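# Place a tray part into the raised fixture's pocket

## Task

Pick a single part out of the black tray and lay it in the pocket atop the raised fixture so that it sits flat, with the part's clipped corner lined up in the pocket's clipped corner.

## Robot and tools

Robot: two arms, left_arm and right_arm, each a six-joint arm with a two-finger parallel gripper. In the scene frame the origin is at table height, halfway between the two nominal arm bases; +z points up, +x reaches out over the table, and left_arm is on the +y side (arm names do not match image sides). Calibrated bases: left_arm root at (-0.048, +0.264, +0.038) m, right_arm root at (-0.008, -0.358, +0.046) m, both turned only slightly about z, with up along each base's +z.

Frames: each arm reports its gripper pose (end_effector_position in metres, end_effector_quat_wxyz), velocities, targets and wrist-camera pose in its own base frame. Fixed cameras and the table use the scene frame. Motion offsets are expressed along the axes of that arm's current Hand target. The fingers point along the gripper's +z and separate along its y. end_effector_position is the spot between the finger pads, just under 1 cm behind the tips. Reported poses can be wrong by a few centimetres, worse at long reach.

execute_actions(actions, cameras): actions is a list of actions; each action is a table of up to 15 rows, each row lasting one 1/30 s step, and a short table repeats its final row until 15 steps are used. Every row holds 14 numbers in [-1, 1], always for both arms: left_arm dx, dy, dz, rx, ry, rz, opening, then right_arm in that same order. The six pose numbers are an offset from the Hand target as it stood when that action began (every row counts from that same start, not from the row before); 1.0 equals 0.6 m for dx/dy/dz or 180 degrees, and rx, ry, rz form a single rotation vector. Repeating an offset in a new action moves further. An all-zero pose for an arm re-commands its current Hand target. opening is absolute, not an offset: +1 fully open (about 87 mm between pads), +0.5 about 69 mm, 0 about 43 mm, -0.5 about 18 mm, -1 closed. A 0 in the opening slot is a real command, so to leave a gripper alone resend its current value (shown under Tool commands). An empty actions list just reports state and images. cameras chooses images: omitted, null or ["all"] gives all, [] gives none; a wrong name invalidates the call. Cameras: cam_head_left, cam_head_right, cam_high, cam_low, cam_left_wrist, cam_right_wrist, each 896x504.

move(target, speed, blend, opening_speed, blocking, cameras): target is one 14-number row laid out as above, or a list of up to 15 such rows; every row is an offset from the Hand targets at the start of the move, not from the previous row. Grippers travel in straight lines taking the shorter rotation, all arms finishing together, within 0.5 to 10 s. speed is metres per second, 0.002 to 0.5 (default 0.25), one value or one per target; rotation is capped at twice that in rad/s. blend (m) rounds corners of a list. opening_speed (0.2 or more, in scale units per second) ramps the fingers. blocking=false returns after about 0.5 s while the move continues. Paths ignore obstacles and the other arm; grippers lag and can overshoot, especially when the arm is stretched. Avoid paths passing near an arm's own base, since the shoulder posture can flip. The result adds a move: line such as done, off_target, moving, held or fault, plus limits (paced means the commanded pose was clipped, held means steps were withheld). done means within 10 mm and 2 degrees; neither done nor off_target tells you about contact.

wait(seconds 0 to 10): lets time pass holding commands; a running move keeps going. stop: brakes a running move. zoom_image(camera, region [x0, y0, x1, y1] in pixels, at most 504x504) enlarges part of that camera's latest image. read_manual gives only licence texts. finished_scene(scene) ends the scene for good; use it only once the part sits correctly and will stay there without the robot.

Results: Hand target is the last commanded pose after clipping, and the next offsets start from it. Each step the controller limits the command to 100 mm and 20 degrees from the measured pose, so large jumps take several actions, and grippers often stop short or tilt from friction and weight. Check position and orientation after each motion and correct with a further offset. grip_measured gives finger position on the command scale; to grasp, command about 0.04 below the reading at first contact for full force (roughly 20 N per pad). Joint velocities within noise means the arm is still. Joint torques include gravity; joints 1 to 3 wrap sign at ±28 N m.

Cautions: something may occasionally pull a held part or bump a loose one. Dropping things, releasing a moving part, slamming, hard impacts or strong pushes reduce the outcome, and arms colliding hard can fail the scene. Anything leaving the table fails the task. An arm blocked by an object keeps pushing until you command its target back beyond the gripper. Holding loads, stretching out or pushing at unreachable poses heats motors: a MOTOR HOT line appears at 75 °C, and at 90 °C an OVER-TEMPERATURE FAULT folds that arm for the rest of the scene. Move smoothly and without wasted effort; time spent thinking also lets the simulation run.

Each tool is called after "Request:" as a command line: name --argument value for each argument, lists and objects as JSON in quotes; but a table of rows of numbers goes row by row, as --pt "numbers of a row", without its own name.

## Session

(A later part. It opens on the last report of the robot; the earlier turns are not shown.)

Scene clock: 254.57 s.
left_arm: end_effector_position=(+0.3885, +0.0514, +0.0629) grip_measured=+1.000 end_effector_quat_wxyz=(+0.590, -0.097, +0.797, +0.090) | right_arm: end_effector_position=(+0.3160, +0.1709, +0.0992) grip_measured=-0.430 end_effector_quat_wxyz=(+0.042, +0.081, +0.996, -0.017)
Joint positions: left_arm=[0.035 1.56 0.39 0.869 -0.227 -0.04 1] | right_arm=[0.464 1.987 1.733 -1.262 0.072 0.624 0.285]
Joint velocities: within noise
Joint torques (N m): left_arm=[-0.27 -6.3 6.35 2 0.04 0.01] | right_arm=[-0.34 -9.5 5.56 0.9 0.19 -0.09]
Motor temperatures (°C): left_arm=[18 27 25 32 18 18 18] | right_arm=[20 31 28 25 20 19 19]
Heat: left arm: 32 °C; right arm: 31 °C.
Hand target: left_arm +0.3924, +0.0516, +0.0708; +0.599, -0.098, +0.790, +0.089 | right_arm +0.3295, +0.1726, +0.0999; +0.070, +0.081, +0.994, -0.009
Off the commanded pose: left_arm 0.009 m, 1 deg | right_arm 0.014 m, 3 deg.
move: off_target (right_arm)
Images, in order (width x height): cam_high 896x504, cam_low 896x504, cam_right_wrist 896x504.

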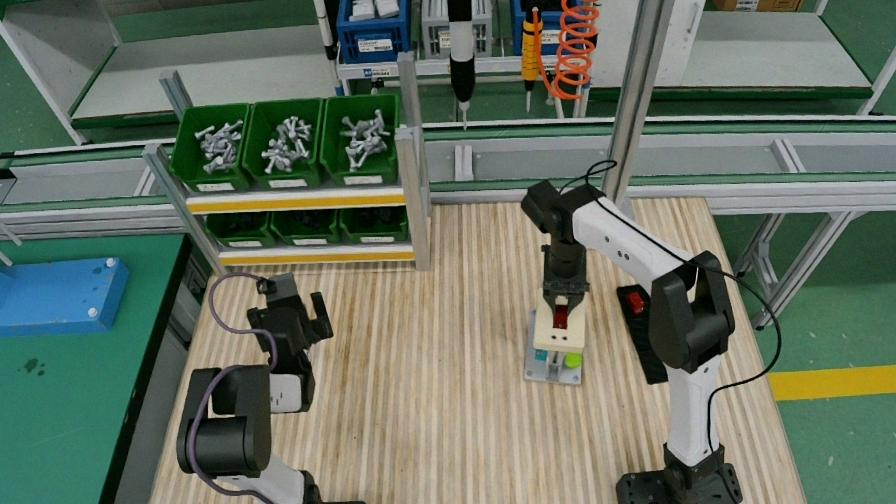

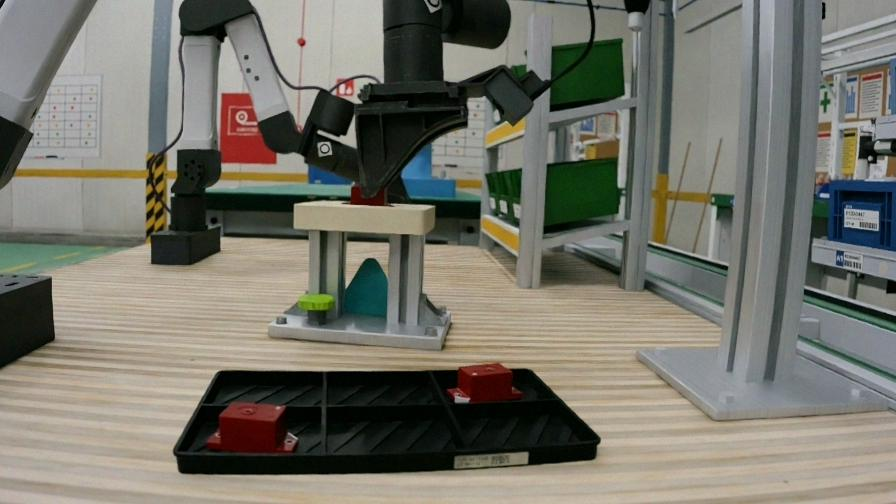

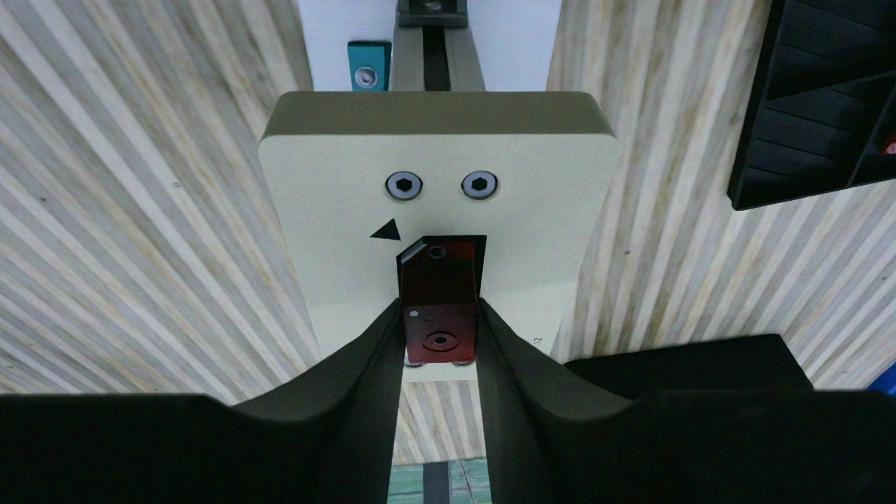

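Request:
move --target '[0,0,0,0,0,0,1,-0.005,0,0,0,-0.004,0,-0.7]' --speed 0.02 --cameras '["cam_right_wrist","cam_low","cam_high"]'

Request:
zoom_image --camera "cam_right_wrist" --region '[370, 190, 510, 310]'

Request:
zoom_image --camera "cam_low" --region '[330, 140, 430, 220]'

Request:
zoom_image --camera "cam_high" --region '[530, 280, 590, 340]'

Scene clock: 268.80 s.
left_arm: end_effector_position=(+0.3885, +0.0514, +0.0629) grip_measured=+1.000 end_effector_quat_wxyz=(+0.590, -0.097, +0.797, +0.090) | right_arm: end_effector_position=(+0.3160, +0.1708, +0.0992) grip_measured=-0.430 end_effector_quat_wxyz=(+0.042, +0.080, +0.996, -0.017)
Joint positions: left_arm=[0.035 1.56 0.39 0.869 -0.227 -0.04 1] | right_arm=[0.464 1.987 1.733 -1.262 0.073 0.622 0.285]
Joint velocities: within noise
Joint torques (N m): left_arm=[-0.27 -6.28 6.34 2 0.04 0.01] | right_arm=[-0.43 -9.58 5.68 0.97 0.26 -0.09]
Motor temperatures (°C): left_arm=[18 27 25 32 18 18 18] | right_arm=[20 31 27 25 20 19 19]
Heat: left arm: 32 °C; right arm: 31 °C.
Hand target: left_arm +0.3924, +0.0516, +0.0708; +0.599, -0.098, +0.790, +0.089 | right_arm +0.3323, +0.1720, +0.1003; +0.077, +0.081, +0.994, -0.009
Off the commanded pose: left_arm 0.009 m, 1 deg | right_arm 0.016 m, 4 deg.
move: off_target (right_arm)
Images, in order (width x height): cam_high 896x504, cam_low 896x504, cam_right_wrist 896x504.

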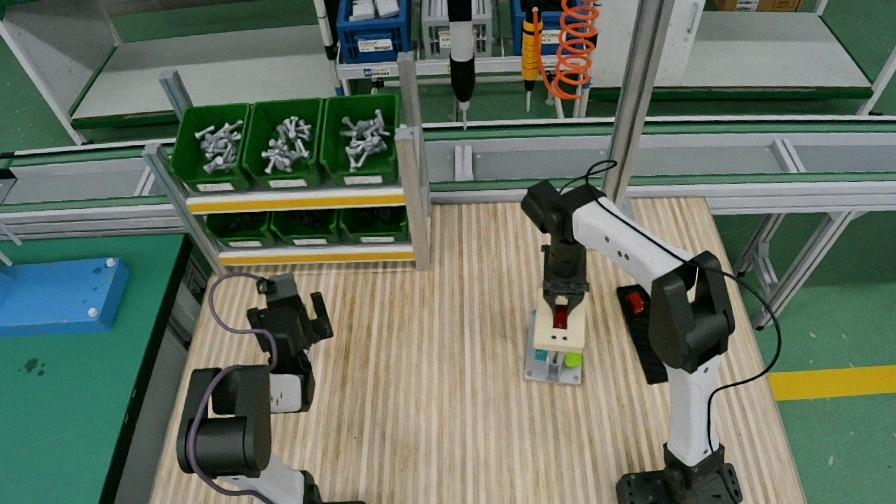

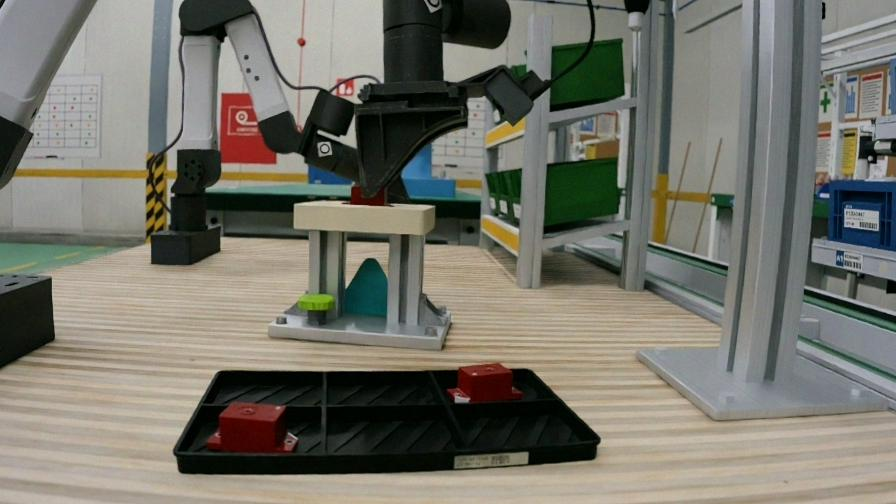

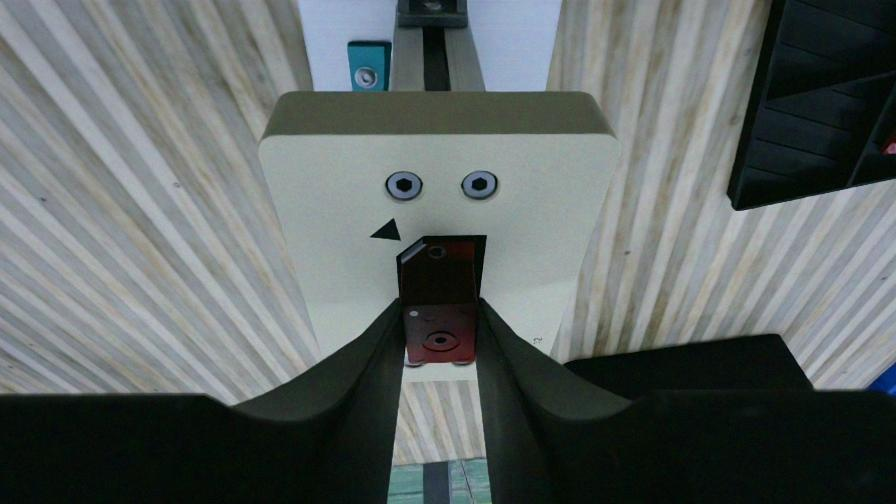

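Scaled by 3.600 from the camera's 896x504 image, which has a finer 1280x720 frame.

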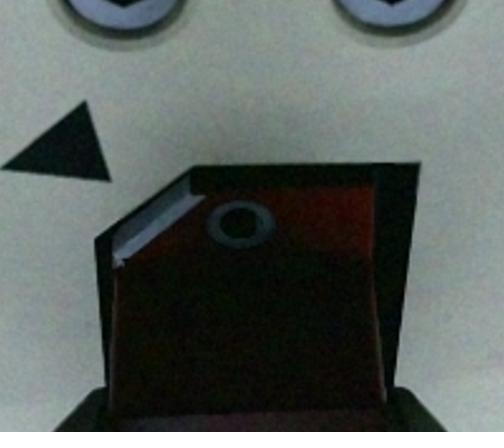

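Scaled by 5.040 from the camera's 896x504 image, which has a finer 1280x720 frame.

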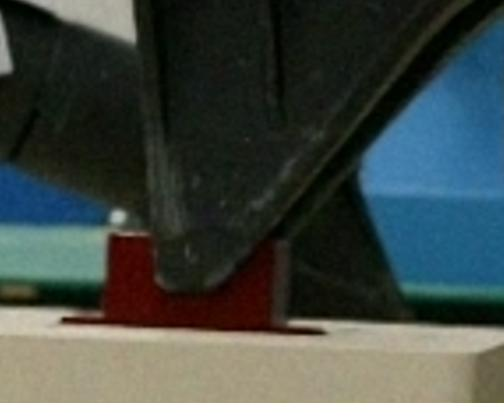

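Scaled by 8.400 from the camera's 896x504 image, which has a finer 1280x720 frame.

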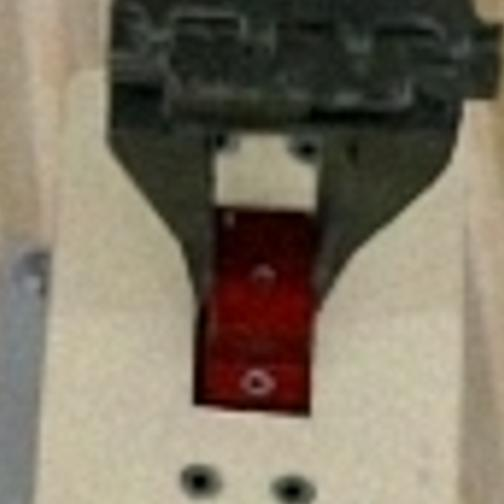

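Request:
move --target '[0,0,0,0,0,0,1,-0.003,0.001,0.001,0,0,0.016,-0.7]' --speed 0.02 --cameras '["cam_right_wrist","cam_low","cam_high"]'

Request:
zoom_image --camera "cam_right_wrist" --region '[370, 190, 510, 310]'

Request:
zoom_image --camera "cam_low" --region '[330, 140, 430, 220]'

Request:
zoom_image --camera "cam_high" --region '[530, 280, 590, 340]'

Scene clock: 276.73 s.
left_arm: end_effector_position=(+0.3885, +0.0514, +0.0629) grip_measured=+1.000 end_effector_quat_wxyz=(+0.590, -0.097, +0.797, +0.090) | right_arm: end_effector_position=(+0.3163, +0.1713, +0.0992) grip_measured=-0.430 end_effector_quat_wxyz=(+0.043, +0.094, +0.995, -0.018)
Joint positions: left_arm=[0.035 1.56 0.39 0.869 -0.227 -0.04 1] | right_arm=[0.463 1.987 1.733 -1.263 0.075 0.649 0.285]
Joint velocities: within noise
Joint torques (N m): left_arm=[-0.28 -6.27 6.37 2 0.03 0.01] | right_arm=[-0.94 -9.42 5.78 0.99 0.23 0.07]
Motor temperatures (°C): left_arm=[18 27 25 32 18 18 18] | right_arm=[20 31 27 25 20 19 19]
Heat: left arm: 32 °C; right arm: 31 °C.
Hand target: left_arm +0.3924, +0.0516, +0.0708; +0.599, -0.098, +0.790, +0.089 | right_arm +0.3343, +0.1724, +0.1000; +0.077, +0.106, +0.991, -0.007
Off the commanded pose: left_arm 0.009 m, 1 deg | right_arm 0.018 m, 4 deg.
move: off_target (right_arm)
Images, in order (width x height): cam_high 896x504, cam_low 896x504, cam_right_wrist 896x504.

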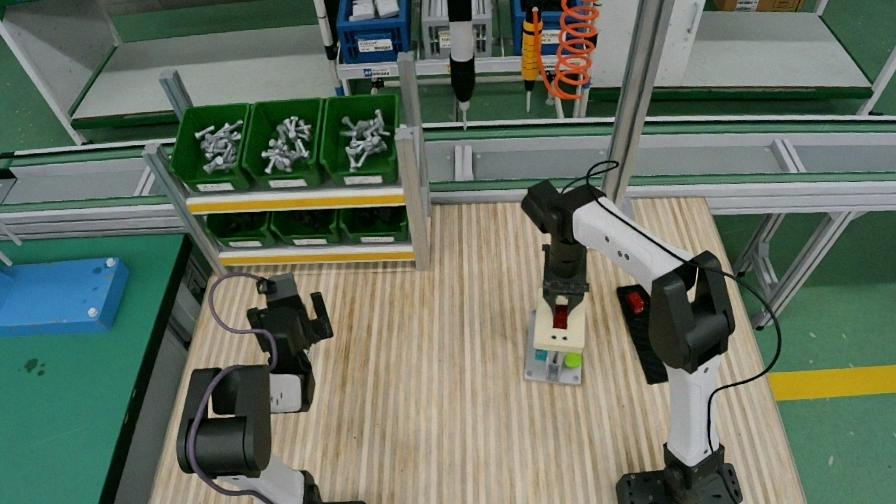

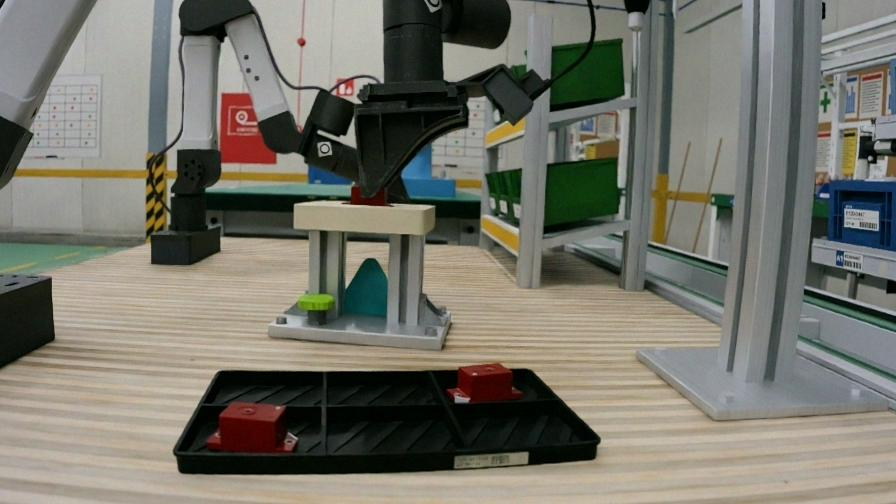

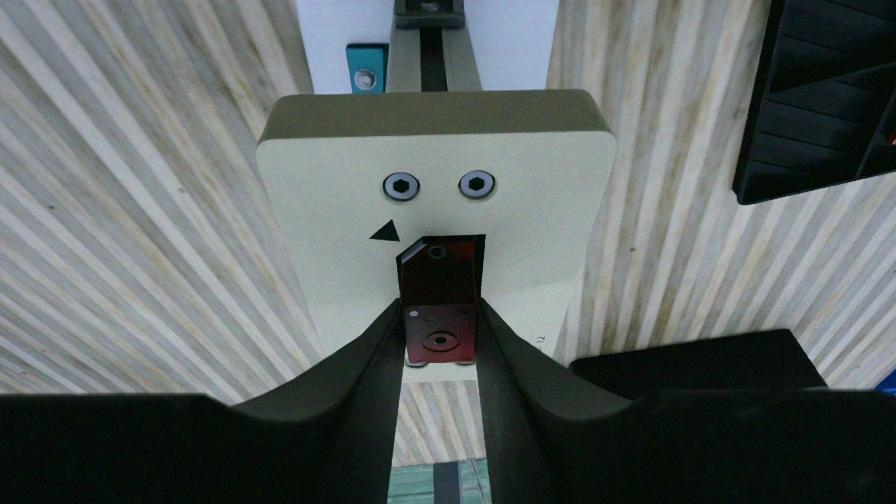

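Scaled by 3.600 from the camera's 896x504 image, which has a finer 1280x720 frame.

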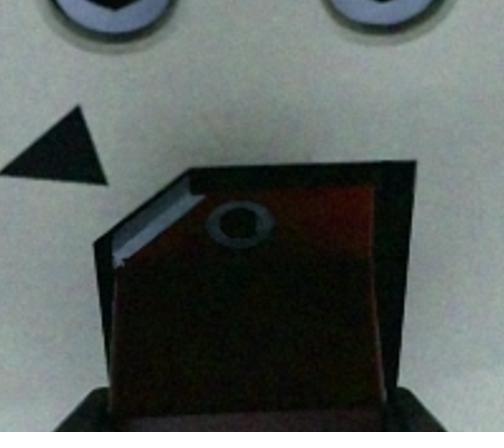

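Scaled by 5.040 from the camera's 896x504 image, which has a finer 1280x720 frame.

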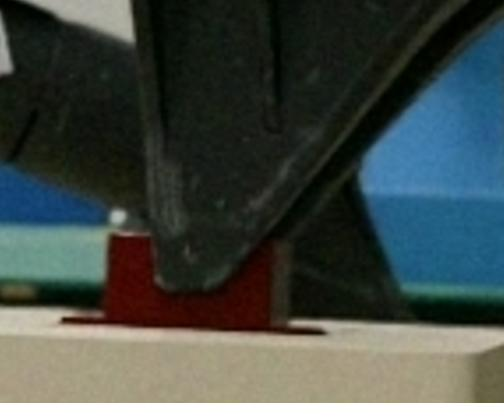

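Scaled by 8.400 from the camera's 896x504 image, which has a finer 1280x720 frame.

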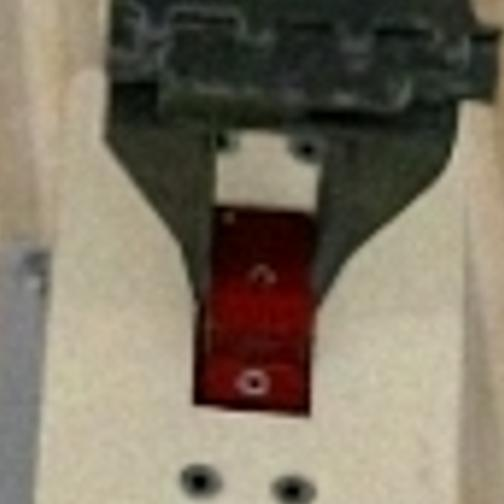

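Request:
move --pt "0 0 0 0 0 0 1 -0.010 -0.003 -0.004 0 0.006 -0.006 -0.7" --pt "0 0 0 0 0 0 1 -0.010 -0.003 0.004 0 -0.004 -0.008 -0.7" --speed 0.02 --cameras '["cam_right_wrist","cam_low","cam_high"]'

Request:
zoom_image --camera "cam_right_wrist" --region '[370, 190, 510, 310]'

Request:
zoom_image --camera "cam_low" --region '[330, 140, 430, 220]'

Request:
zoom_image --camera "cam_high" --region '[530, 280, 590, 340]'

Scene clock: 282.80 s.
left_arm: end_effector_position=(+0.3885, +0.0514, +0.0629) grip_measured=+1.000 end_effector_quat_wxyz=(+0.590, -0.097, +0.797, +0.090) | right_arm: end_effector_position=(+0.3170, +0.1703, +0.0997) grip_measured=-0.430 end_effector_quat_wxyz=(+0.034, +0.092, +0.995, -0.013)
Joint positions: left_arm=[0.035 1.56 0.39 0.869 -0.227 -0.04 1] | right_arm=[0.453 1.999 1.751 -1.278 0.058 0.635 0.285]
Joint velocities: within noise
Joint torques (N m): left_arm=[-0.27 -6.28 6.35 2 0.04 0.01] | right_arm=[-0.68 -9.74 5.22 1.21 0.48 -0.1]
Motor temperatures (°C): left_arm=[18 27 25 32 18 18 18] | right_arm=[20 31 27 25 20 19 19]
Heat: left arm: 32 °C; right arm: 31 °C.
Hand target: left_arm +0.3924, +0.0516, +0.0708; +0.599, -0.098, +0.790, +0.089 | right_arm +0.3401, +0.1693, +0.0986; +0.083, +0.094, +0.992, -0.009
Off the commanded pose: left_arm 0.009 m, 1 deg | right_arm 0.023 m, 6 deg.
move: off_target (right_arm)
Images, in order (width x height): cam_high 896x504, cam_low 896x504, cam_right_wrist 896x504.

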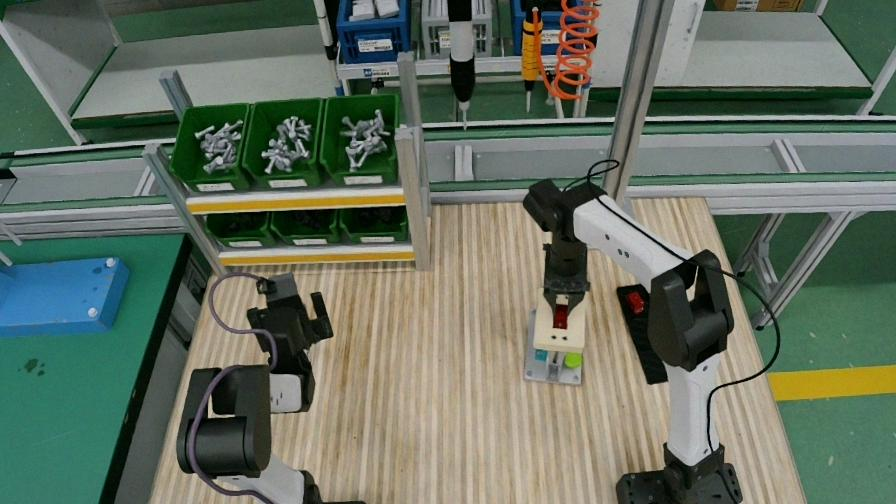

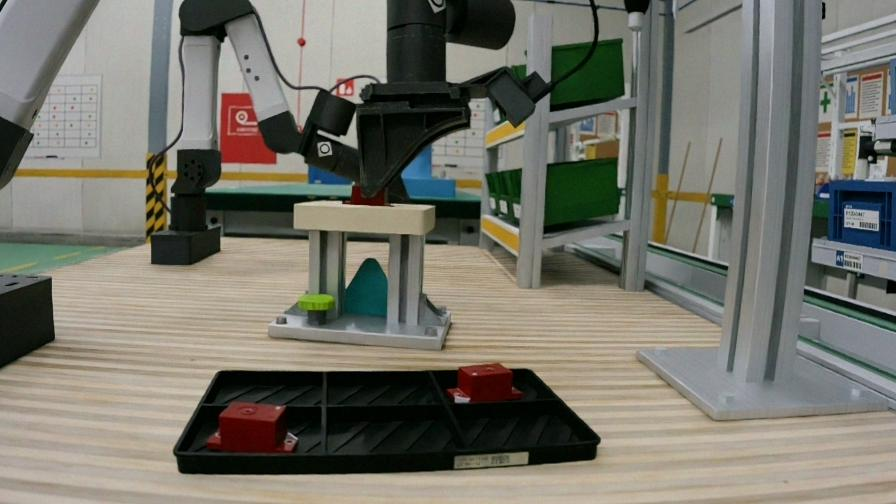

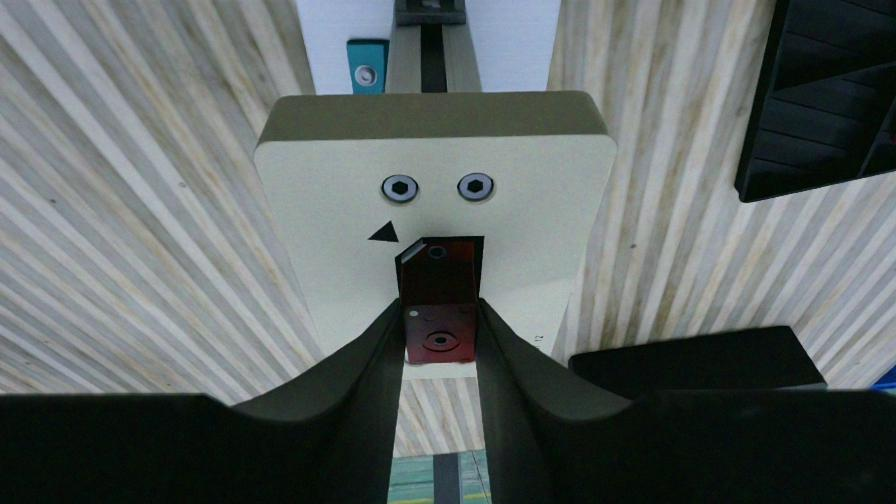

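Scaled by 3.600 from the camera's 896x504 image, which has a finer 1280x720 frame.

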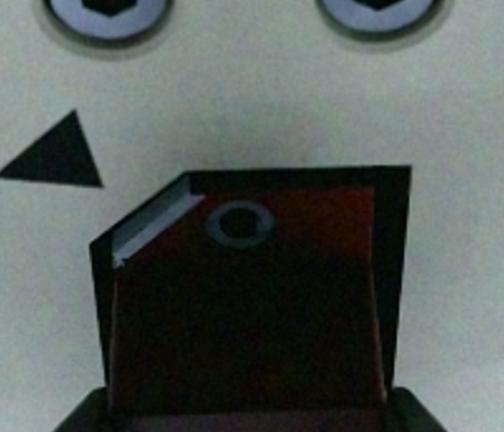

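Scaled by 5.040 from the camera's 896x504 image, which has a finer 1280x720 frame.

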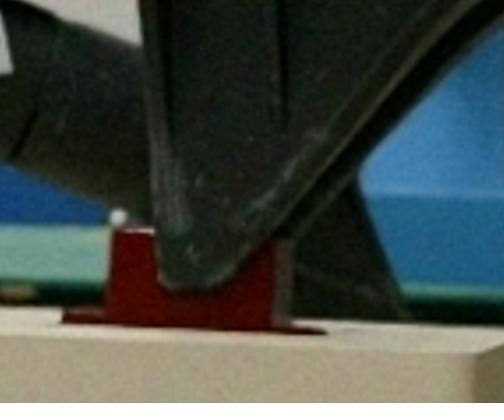

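Scaled by 8.400 from the camera's 896x504 image, which has a finer 1280x720 frame.

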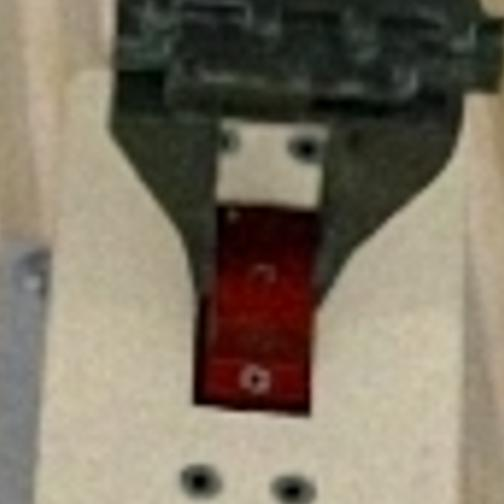

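Request:
move --target '[0,0,0,0,0,0,1,0,-0.009,-0.002,0,-0.004,-0.004,-0.7]' --speed 0.02 --cameras '["cam_right_wrist","cam_low","cam_high"]'

Request:
zoom_image --camera "cam_right_wrist" --region '[370, 190, 510, 310]'

Request:
zoom_image --camera "cam_low" --region '[330, 140, 430, 220]'

Request:
zoom_image --camera "cam_high" --region '[530, 280, 590, 340]'

Scene clock: 290.50 s.
left_arm: end_effector_position=(+0.3885, +0.0514, +0.0629) grip_measured=+1.000 end_effector_quat_wxyz=(+0.590, -0.097, +0.797, +0.090) | right_arm: end_effector_position=(+0.3168, +0.1697, +0.0992) grip_measured=-0.430 end_effector_quat_wxyz=(+0.039, +0.086, +0.995, -0.010)
Joint positions: left_arm=[0.035 1.56 0.39 0.869 -0.227 -0.04 1] | right_arm=[0.453 1.986 1.73 -1.258 0.058 0.623 0.285]
Joint velocities: within noise
Joint torques (N m): left_arm=[-0.27 -6.28 6.35 2 0.04 0.01] | right_arm=[-1.26 -10.45 4.7 1.19 0.55 -0.16]
Motor temperatures (°C): left_arm=[18 27 25 32 18 18 18] | right_arm=[20 32 27 26 20 19 19]
Heat: left arm: 32 °C; right arm: 32 °C.
Hand target: left_arm +0.3924, +0.0516, +0.0708; +0.599, -0.098, +0.790, +0.089 | right_arm +0.3389, +0.1640, +0.0998; +0.089, +0.087, +0.992, -0.010
Off the commanded pose: left_arm 0.009 m, 1 deg | right_arm 0.023 m, 6 deg.
move: off_target (right_arm)
Images, in order (width x height): cam_high 896x504, cam_low 896x504, cam_right_wrist 896x504.

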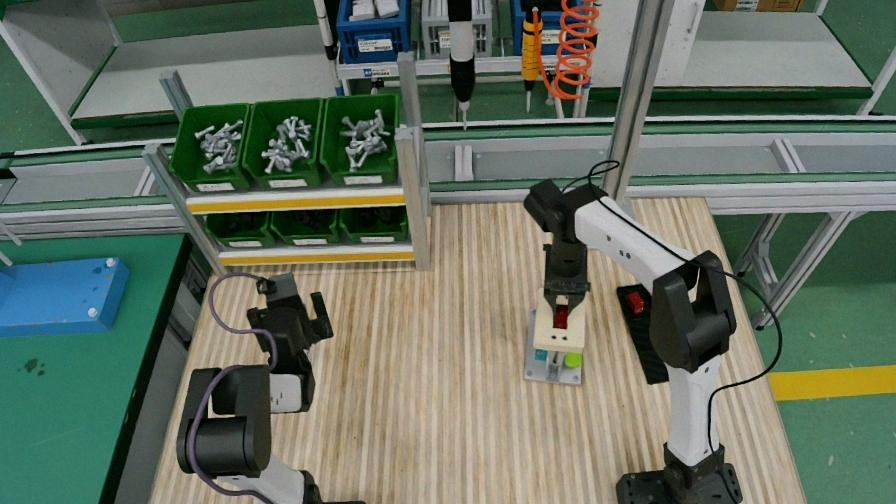

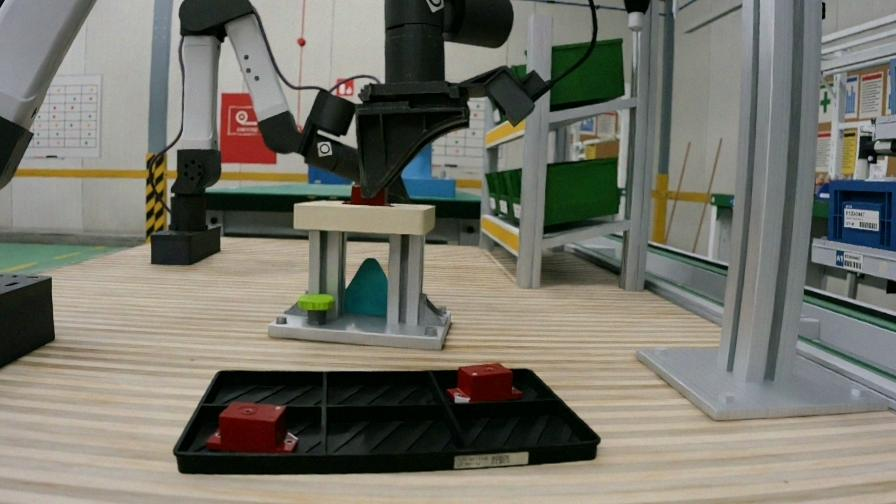

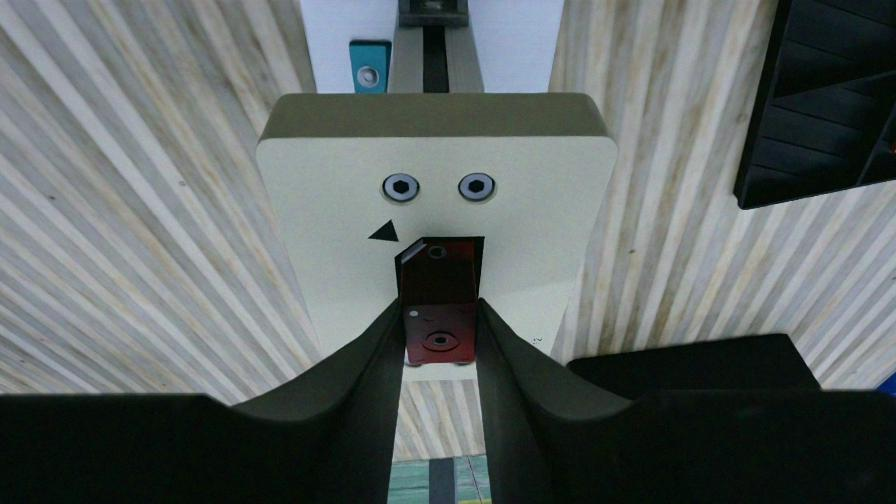

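Scaled by 3.600 from the camera's 896x504 image, which has a finer 1280x720 frame.

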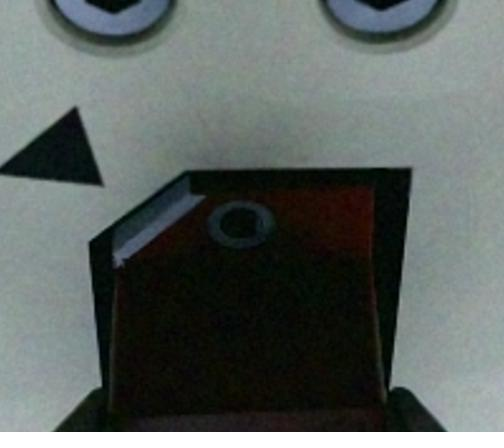

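Scaled by 5.040 from the camera's 896x504 image, which has a finer 1280x720 frame.

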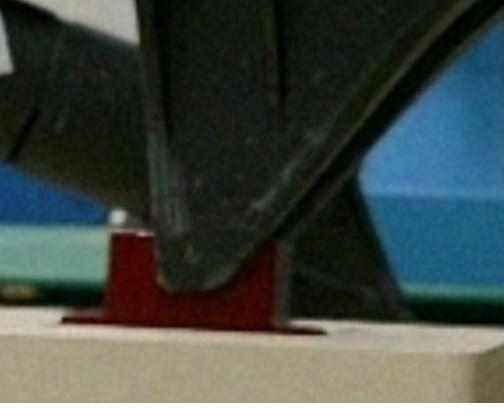

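Scaled by 8.400 from the camera's 896x504 image, which has a finer 1280x720 frame.

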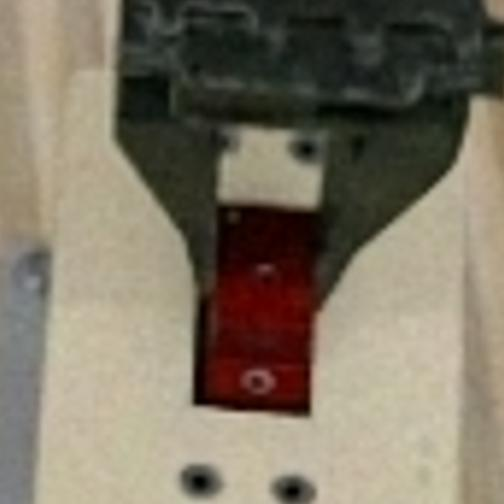

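Request:
move --target '[0,0,0,0,0,0,1,0,-0.011,0.002,0,-0.005,0,-0.7]' --speed 0.02 --cameras '["cam_right_wrist","cam_low","cam_high"]'

Request:
zoom_image --camera "cam_right_wrist" --region '[370, 190, 510, 310]'

Request:
zoom_image --camera "cam_low" --region '[330, 140, 430, 220]'

Request:
zoom_image --camera "cam_high" --region '[530, 280, 590, 340]'

Scene clock: 297.27 s.
left_arm: end_effector_position=(+0.3885, +0.0514, +0.0629) grip_measured=+1.000 end_effector_quat_wxyz=(+0.590, -0.097, +0.797, +0.090) | right_arm: end_effector_position=(+0.3165, +0.1695, +0.0989) grip_measured=-0.430 end_effector_quat_wxyz=(+0.050, +0.085, +0.995, -0.002)
Joint positions: left_arm=[0.035 1.56 0.39 0.869 -0.227 -0.04 1] | right_arm=[0.451 1.955 1.688 -1.219 0.055 0.62 0.285]
Joint velocities: within noise
Joint torques (N m): left_arm=[-0.27 -6.28 6.35 2 0.04 0.01] | right_arm=[-2.03 -10.07 4.59 1.13 0.65 -0.24]
Motor temperatures (°C): left_arm=[18 27 25 32 18 18 18] | right_arm=[20 32 27 26 20 19 19]
Heat: left arm: 32 °C; right arm: 32 °C.
Hand target: left_arm +0.3924, +0.0516, +0.0708; +0.599, -0.098, +0.790, +0.089 | right_arm +0.3380, +0.1575, +0.0987; +0.097, +0.087, +0.991, -0.011
Off the commanded pose: left_arm 0.009 m, 1 deg | right_arm 0.025 m, 5 deg.
move: off_target (right_arm)
Images, in order (width x height): cam_high 896x504, cam_low 896x504, cam_right_wrist 896x504.

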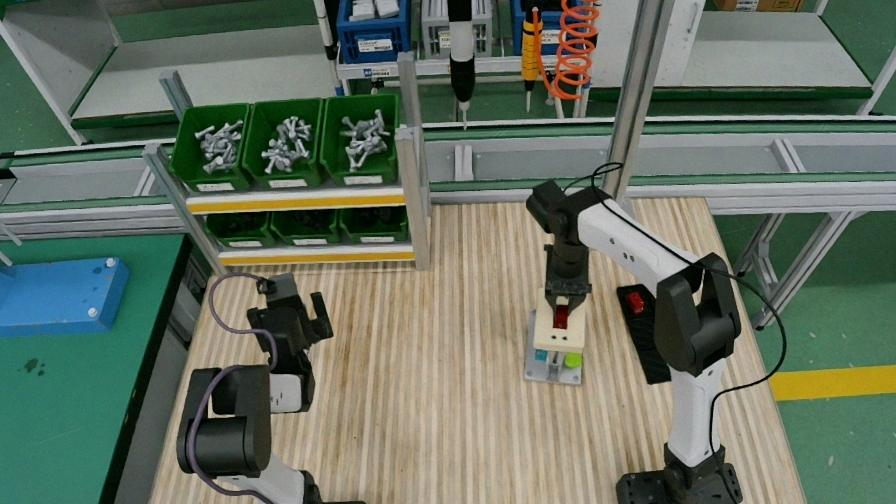

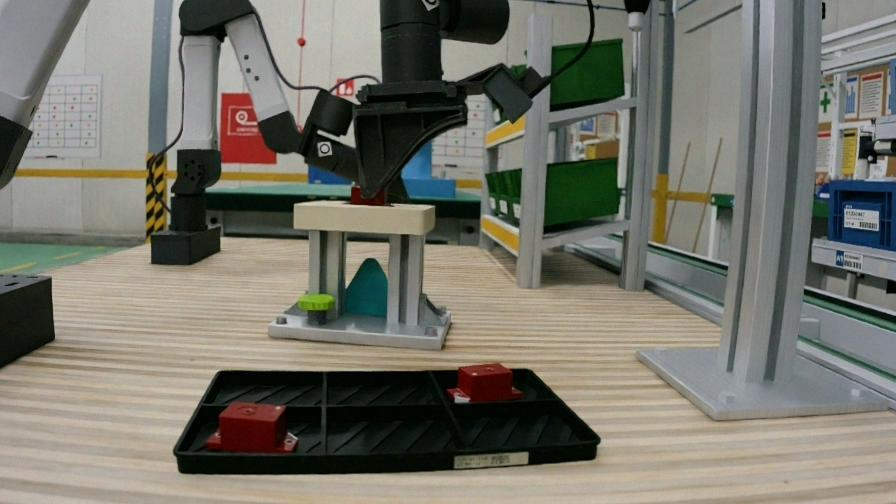

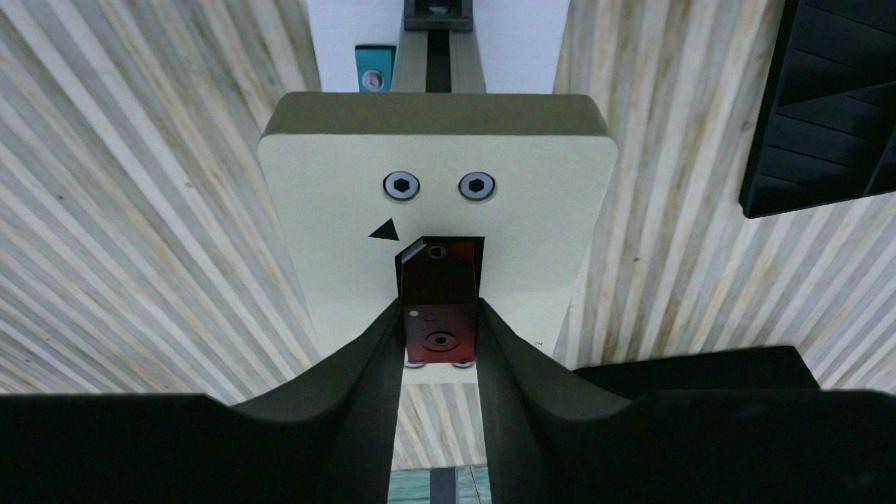

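Scaled by 3.600 from the camera's 896x504 image, which has a finer 1280x720 frame.

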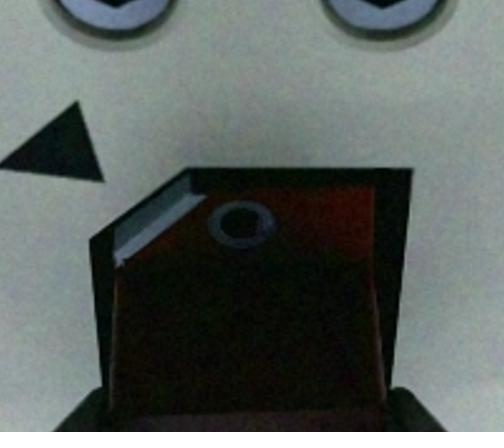

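Scaled by 5.040 from the camera's 896x504 image, which has a finer 1280x720 frame.

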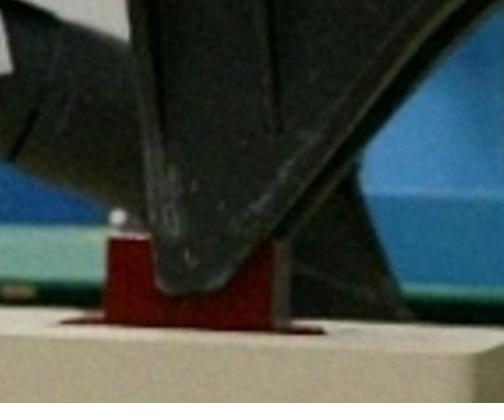

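Scaled by 8.400 from the camera's 896x504 image, which has a finer 1280x720 frame.

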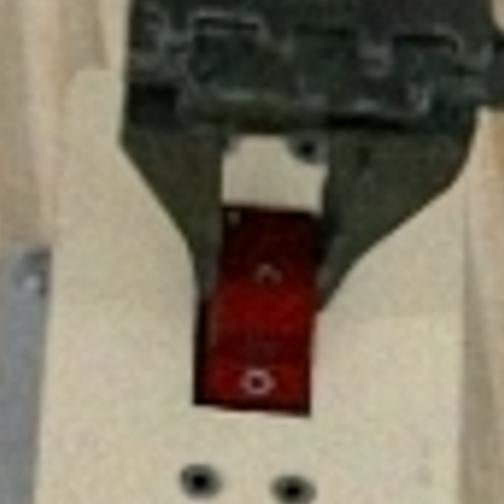

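Request:
move --target '[0,0,0,0,0,0,1,0,-0.001,0.014,0,0,0,-0.7]' --speed 0.02 --cameras '["cam_right_wrist","cam_low","cam_high"]'

Request:
zoom_image --camera "cam_right_wrist" --region '[370, 190, 510, 310]'

Request:
zoom_image --camera "cam_low" --region '[330, 140, 430, 220]'

Request:
zoom_image --camera "cam_high" --region '[530, 280, 590, 340]'

Scene clock: 303.33 s.
left_arm: end_effector_position=(+0.3885, +0.0514, +0.0629) grip_measured=+1.000 end_effector_quat_wxyz=(+0.590, -0.097, +0.797, +0.090) | right_arm: end_effector_position=(+0.3163, +0.1693, +0.0984) grip_measured=-0.430 end_effector_quat_wxyz=(+0.053, +0.085, +0.995, +0.004)
Joint positions: left_arm=[0.035 1.56 0.39 0.869 -0.227 -0.04 1] | right_arm=[0.448 1.944 1.671 -1.202 0.048 0.616 0.285]
Joint velocities: within noise
Joint torques (N m): left_arm=[-0.25 -6.28 6.34 2 0.04 0.01] | right_arm=[-2.03 -8.55 4.08 1.28 0.74 -0.24]
Motor temperatures (°C): left_arm=[18 27 25 32 18 18 18] | right_arm=[21 33 27 26 20 19 19]
Heat: left arm: 32 °C; right arm: 33 °C.
Hand target: left_arm +0.3924, +0.0516, +0.0708; +0.599, -0.098, +0.790, +0.089 | right_arm +0.3394, +0.1566, +0.0905; +0.097, +0.087, +0.991, -0.011
Off the commanded pose: left_arm 0.009 m, 1 deg | right_arm 0.028 m, 5 deg.
move: off_target (right_arm)
Images, in order (width x height): cam_high 896x504, cam_low 896x504, cam_right_wrist 896x504.

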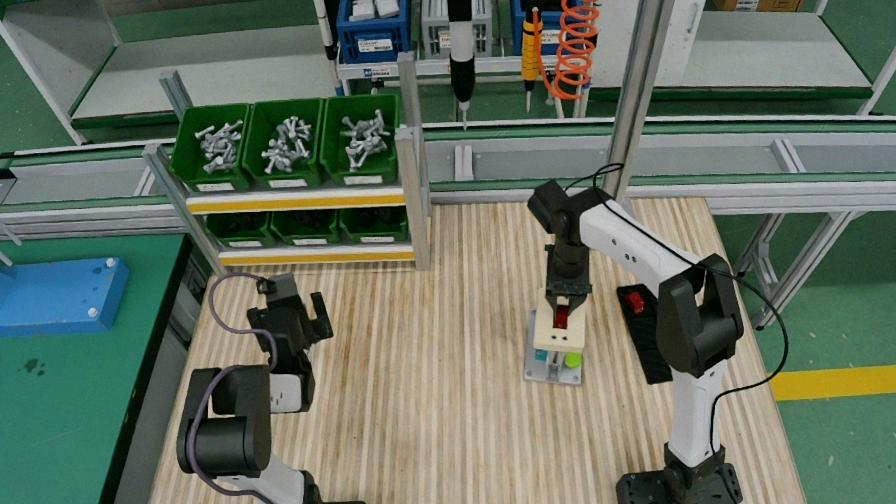

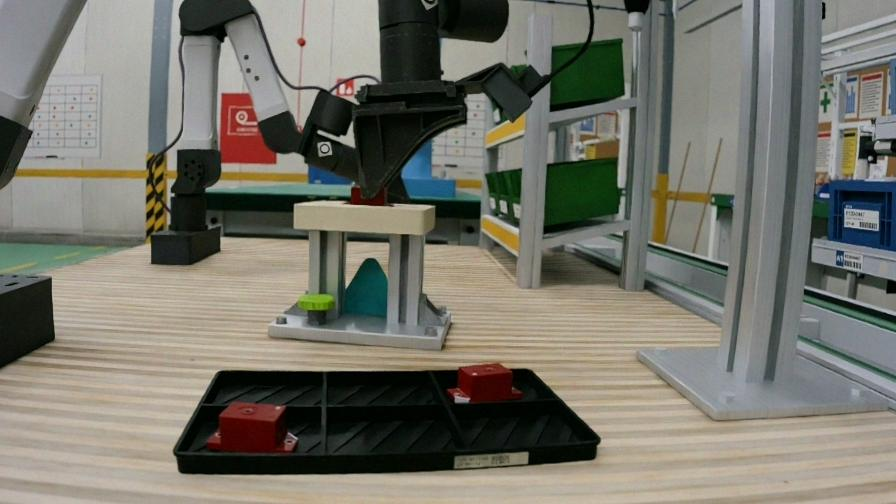

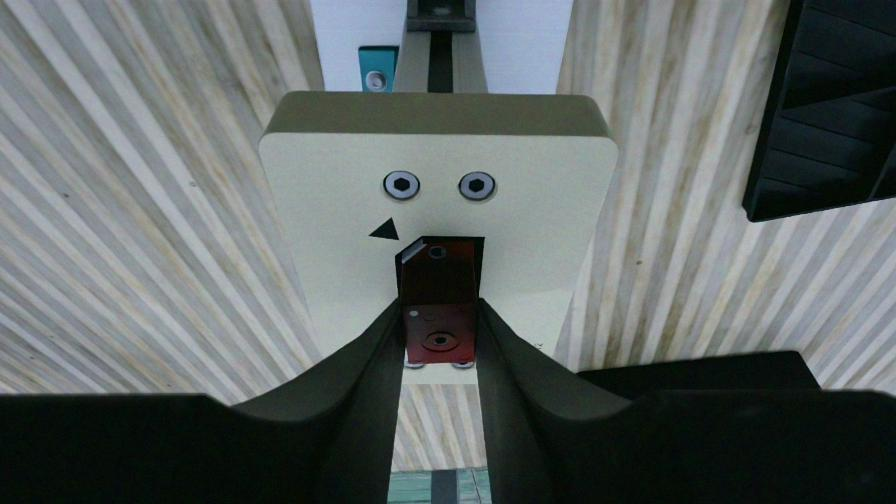

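Scaled by 3.600 from the camera's 896x504 image, which has a finer 1280x720 frame.

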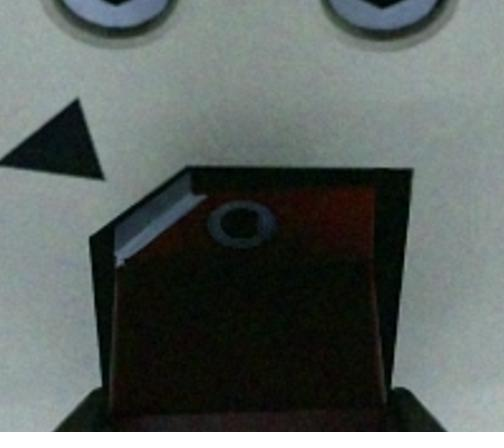

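Scaled by 5.040 from the camera's 896x504 image, which has a finer 1280x720 frame.

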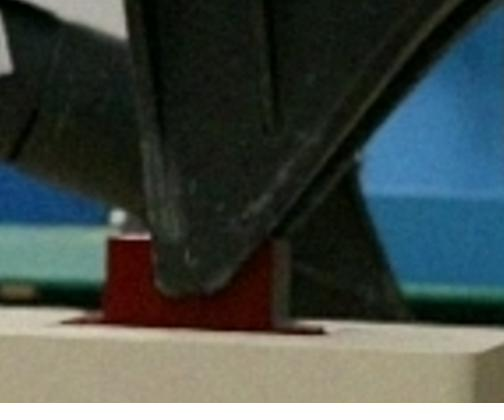

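Scaled by 8.400 from the camera's 896x504 image, which has a finer 1280x720 frame.

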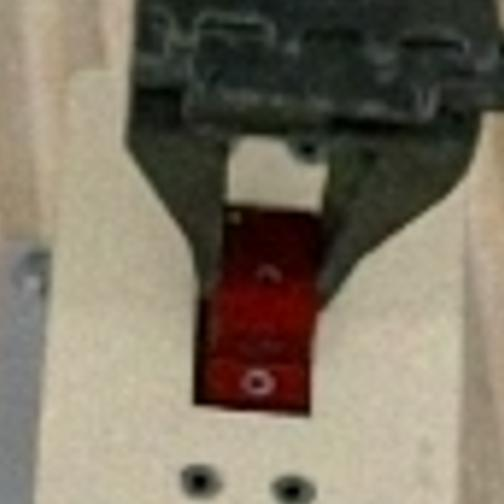

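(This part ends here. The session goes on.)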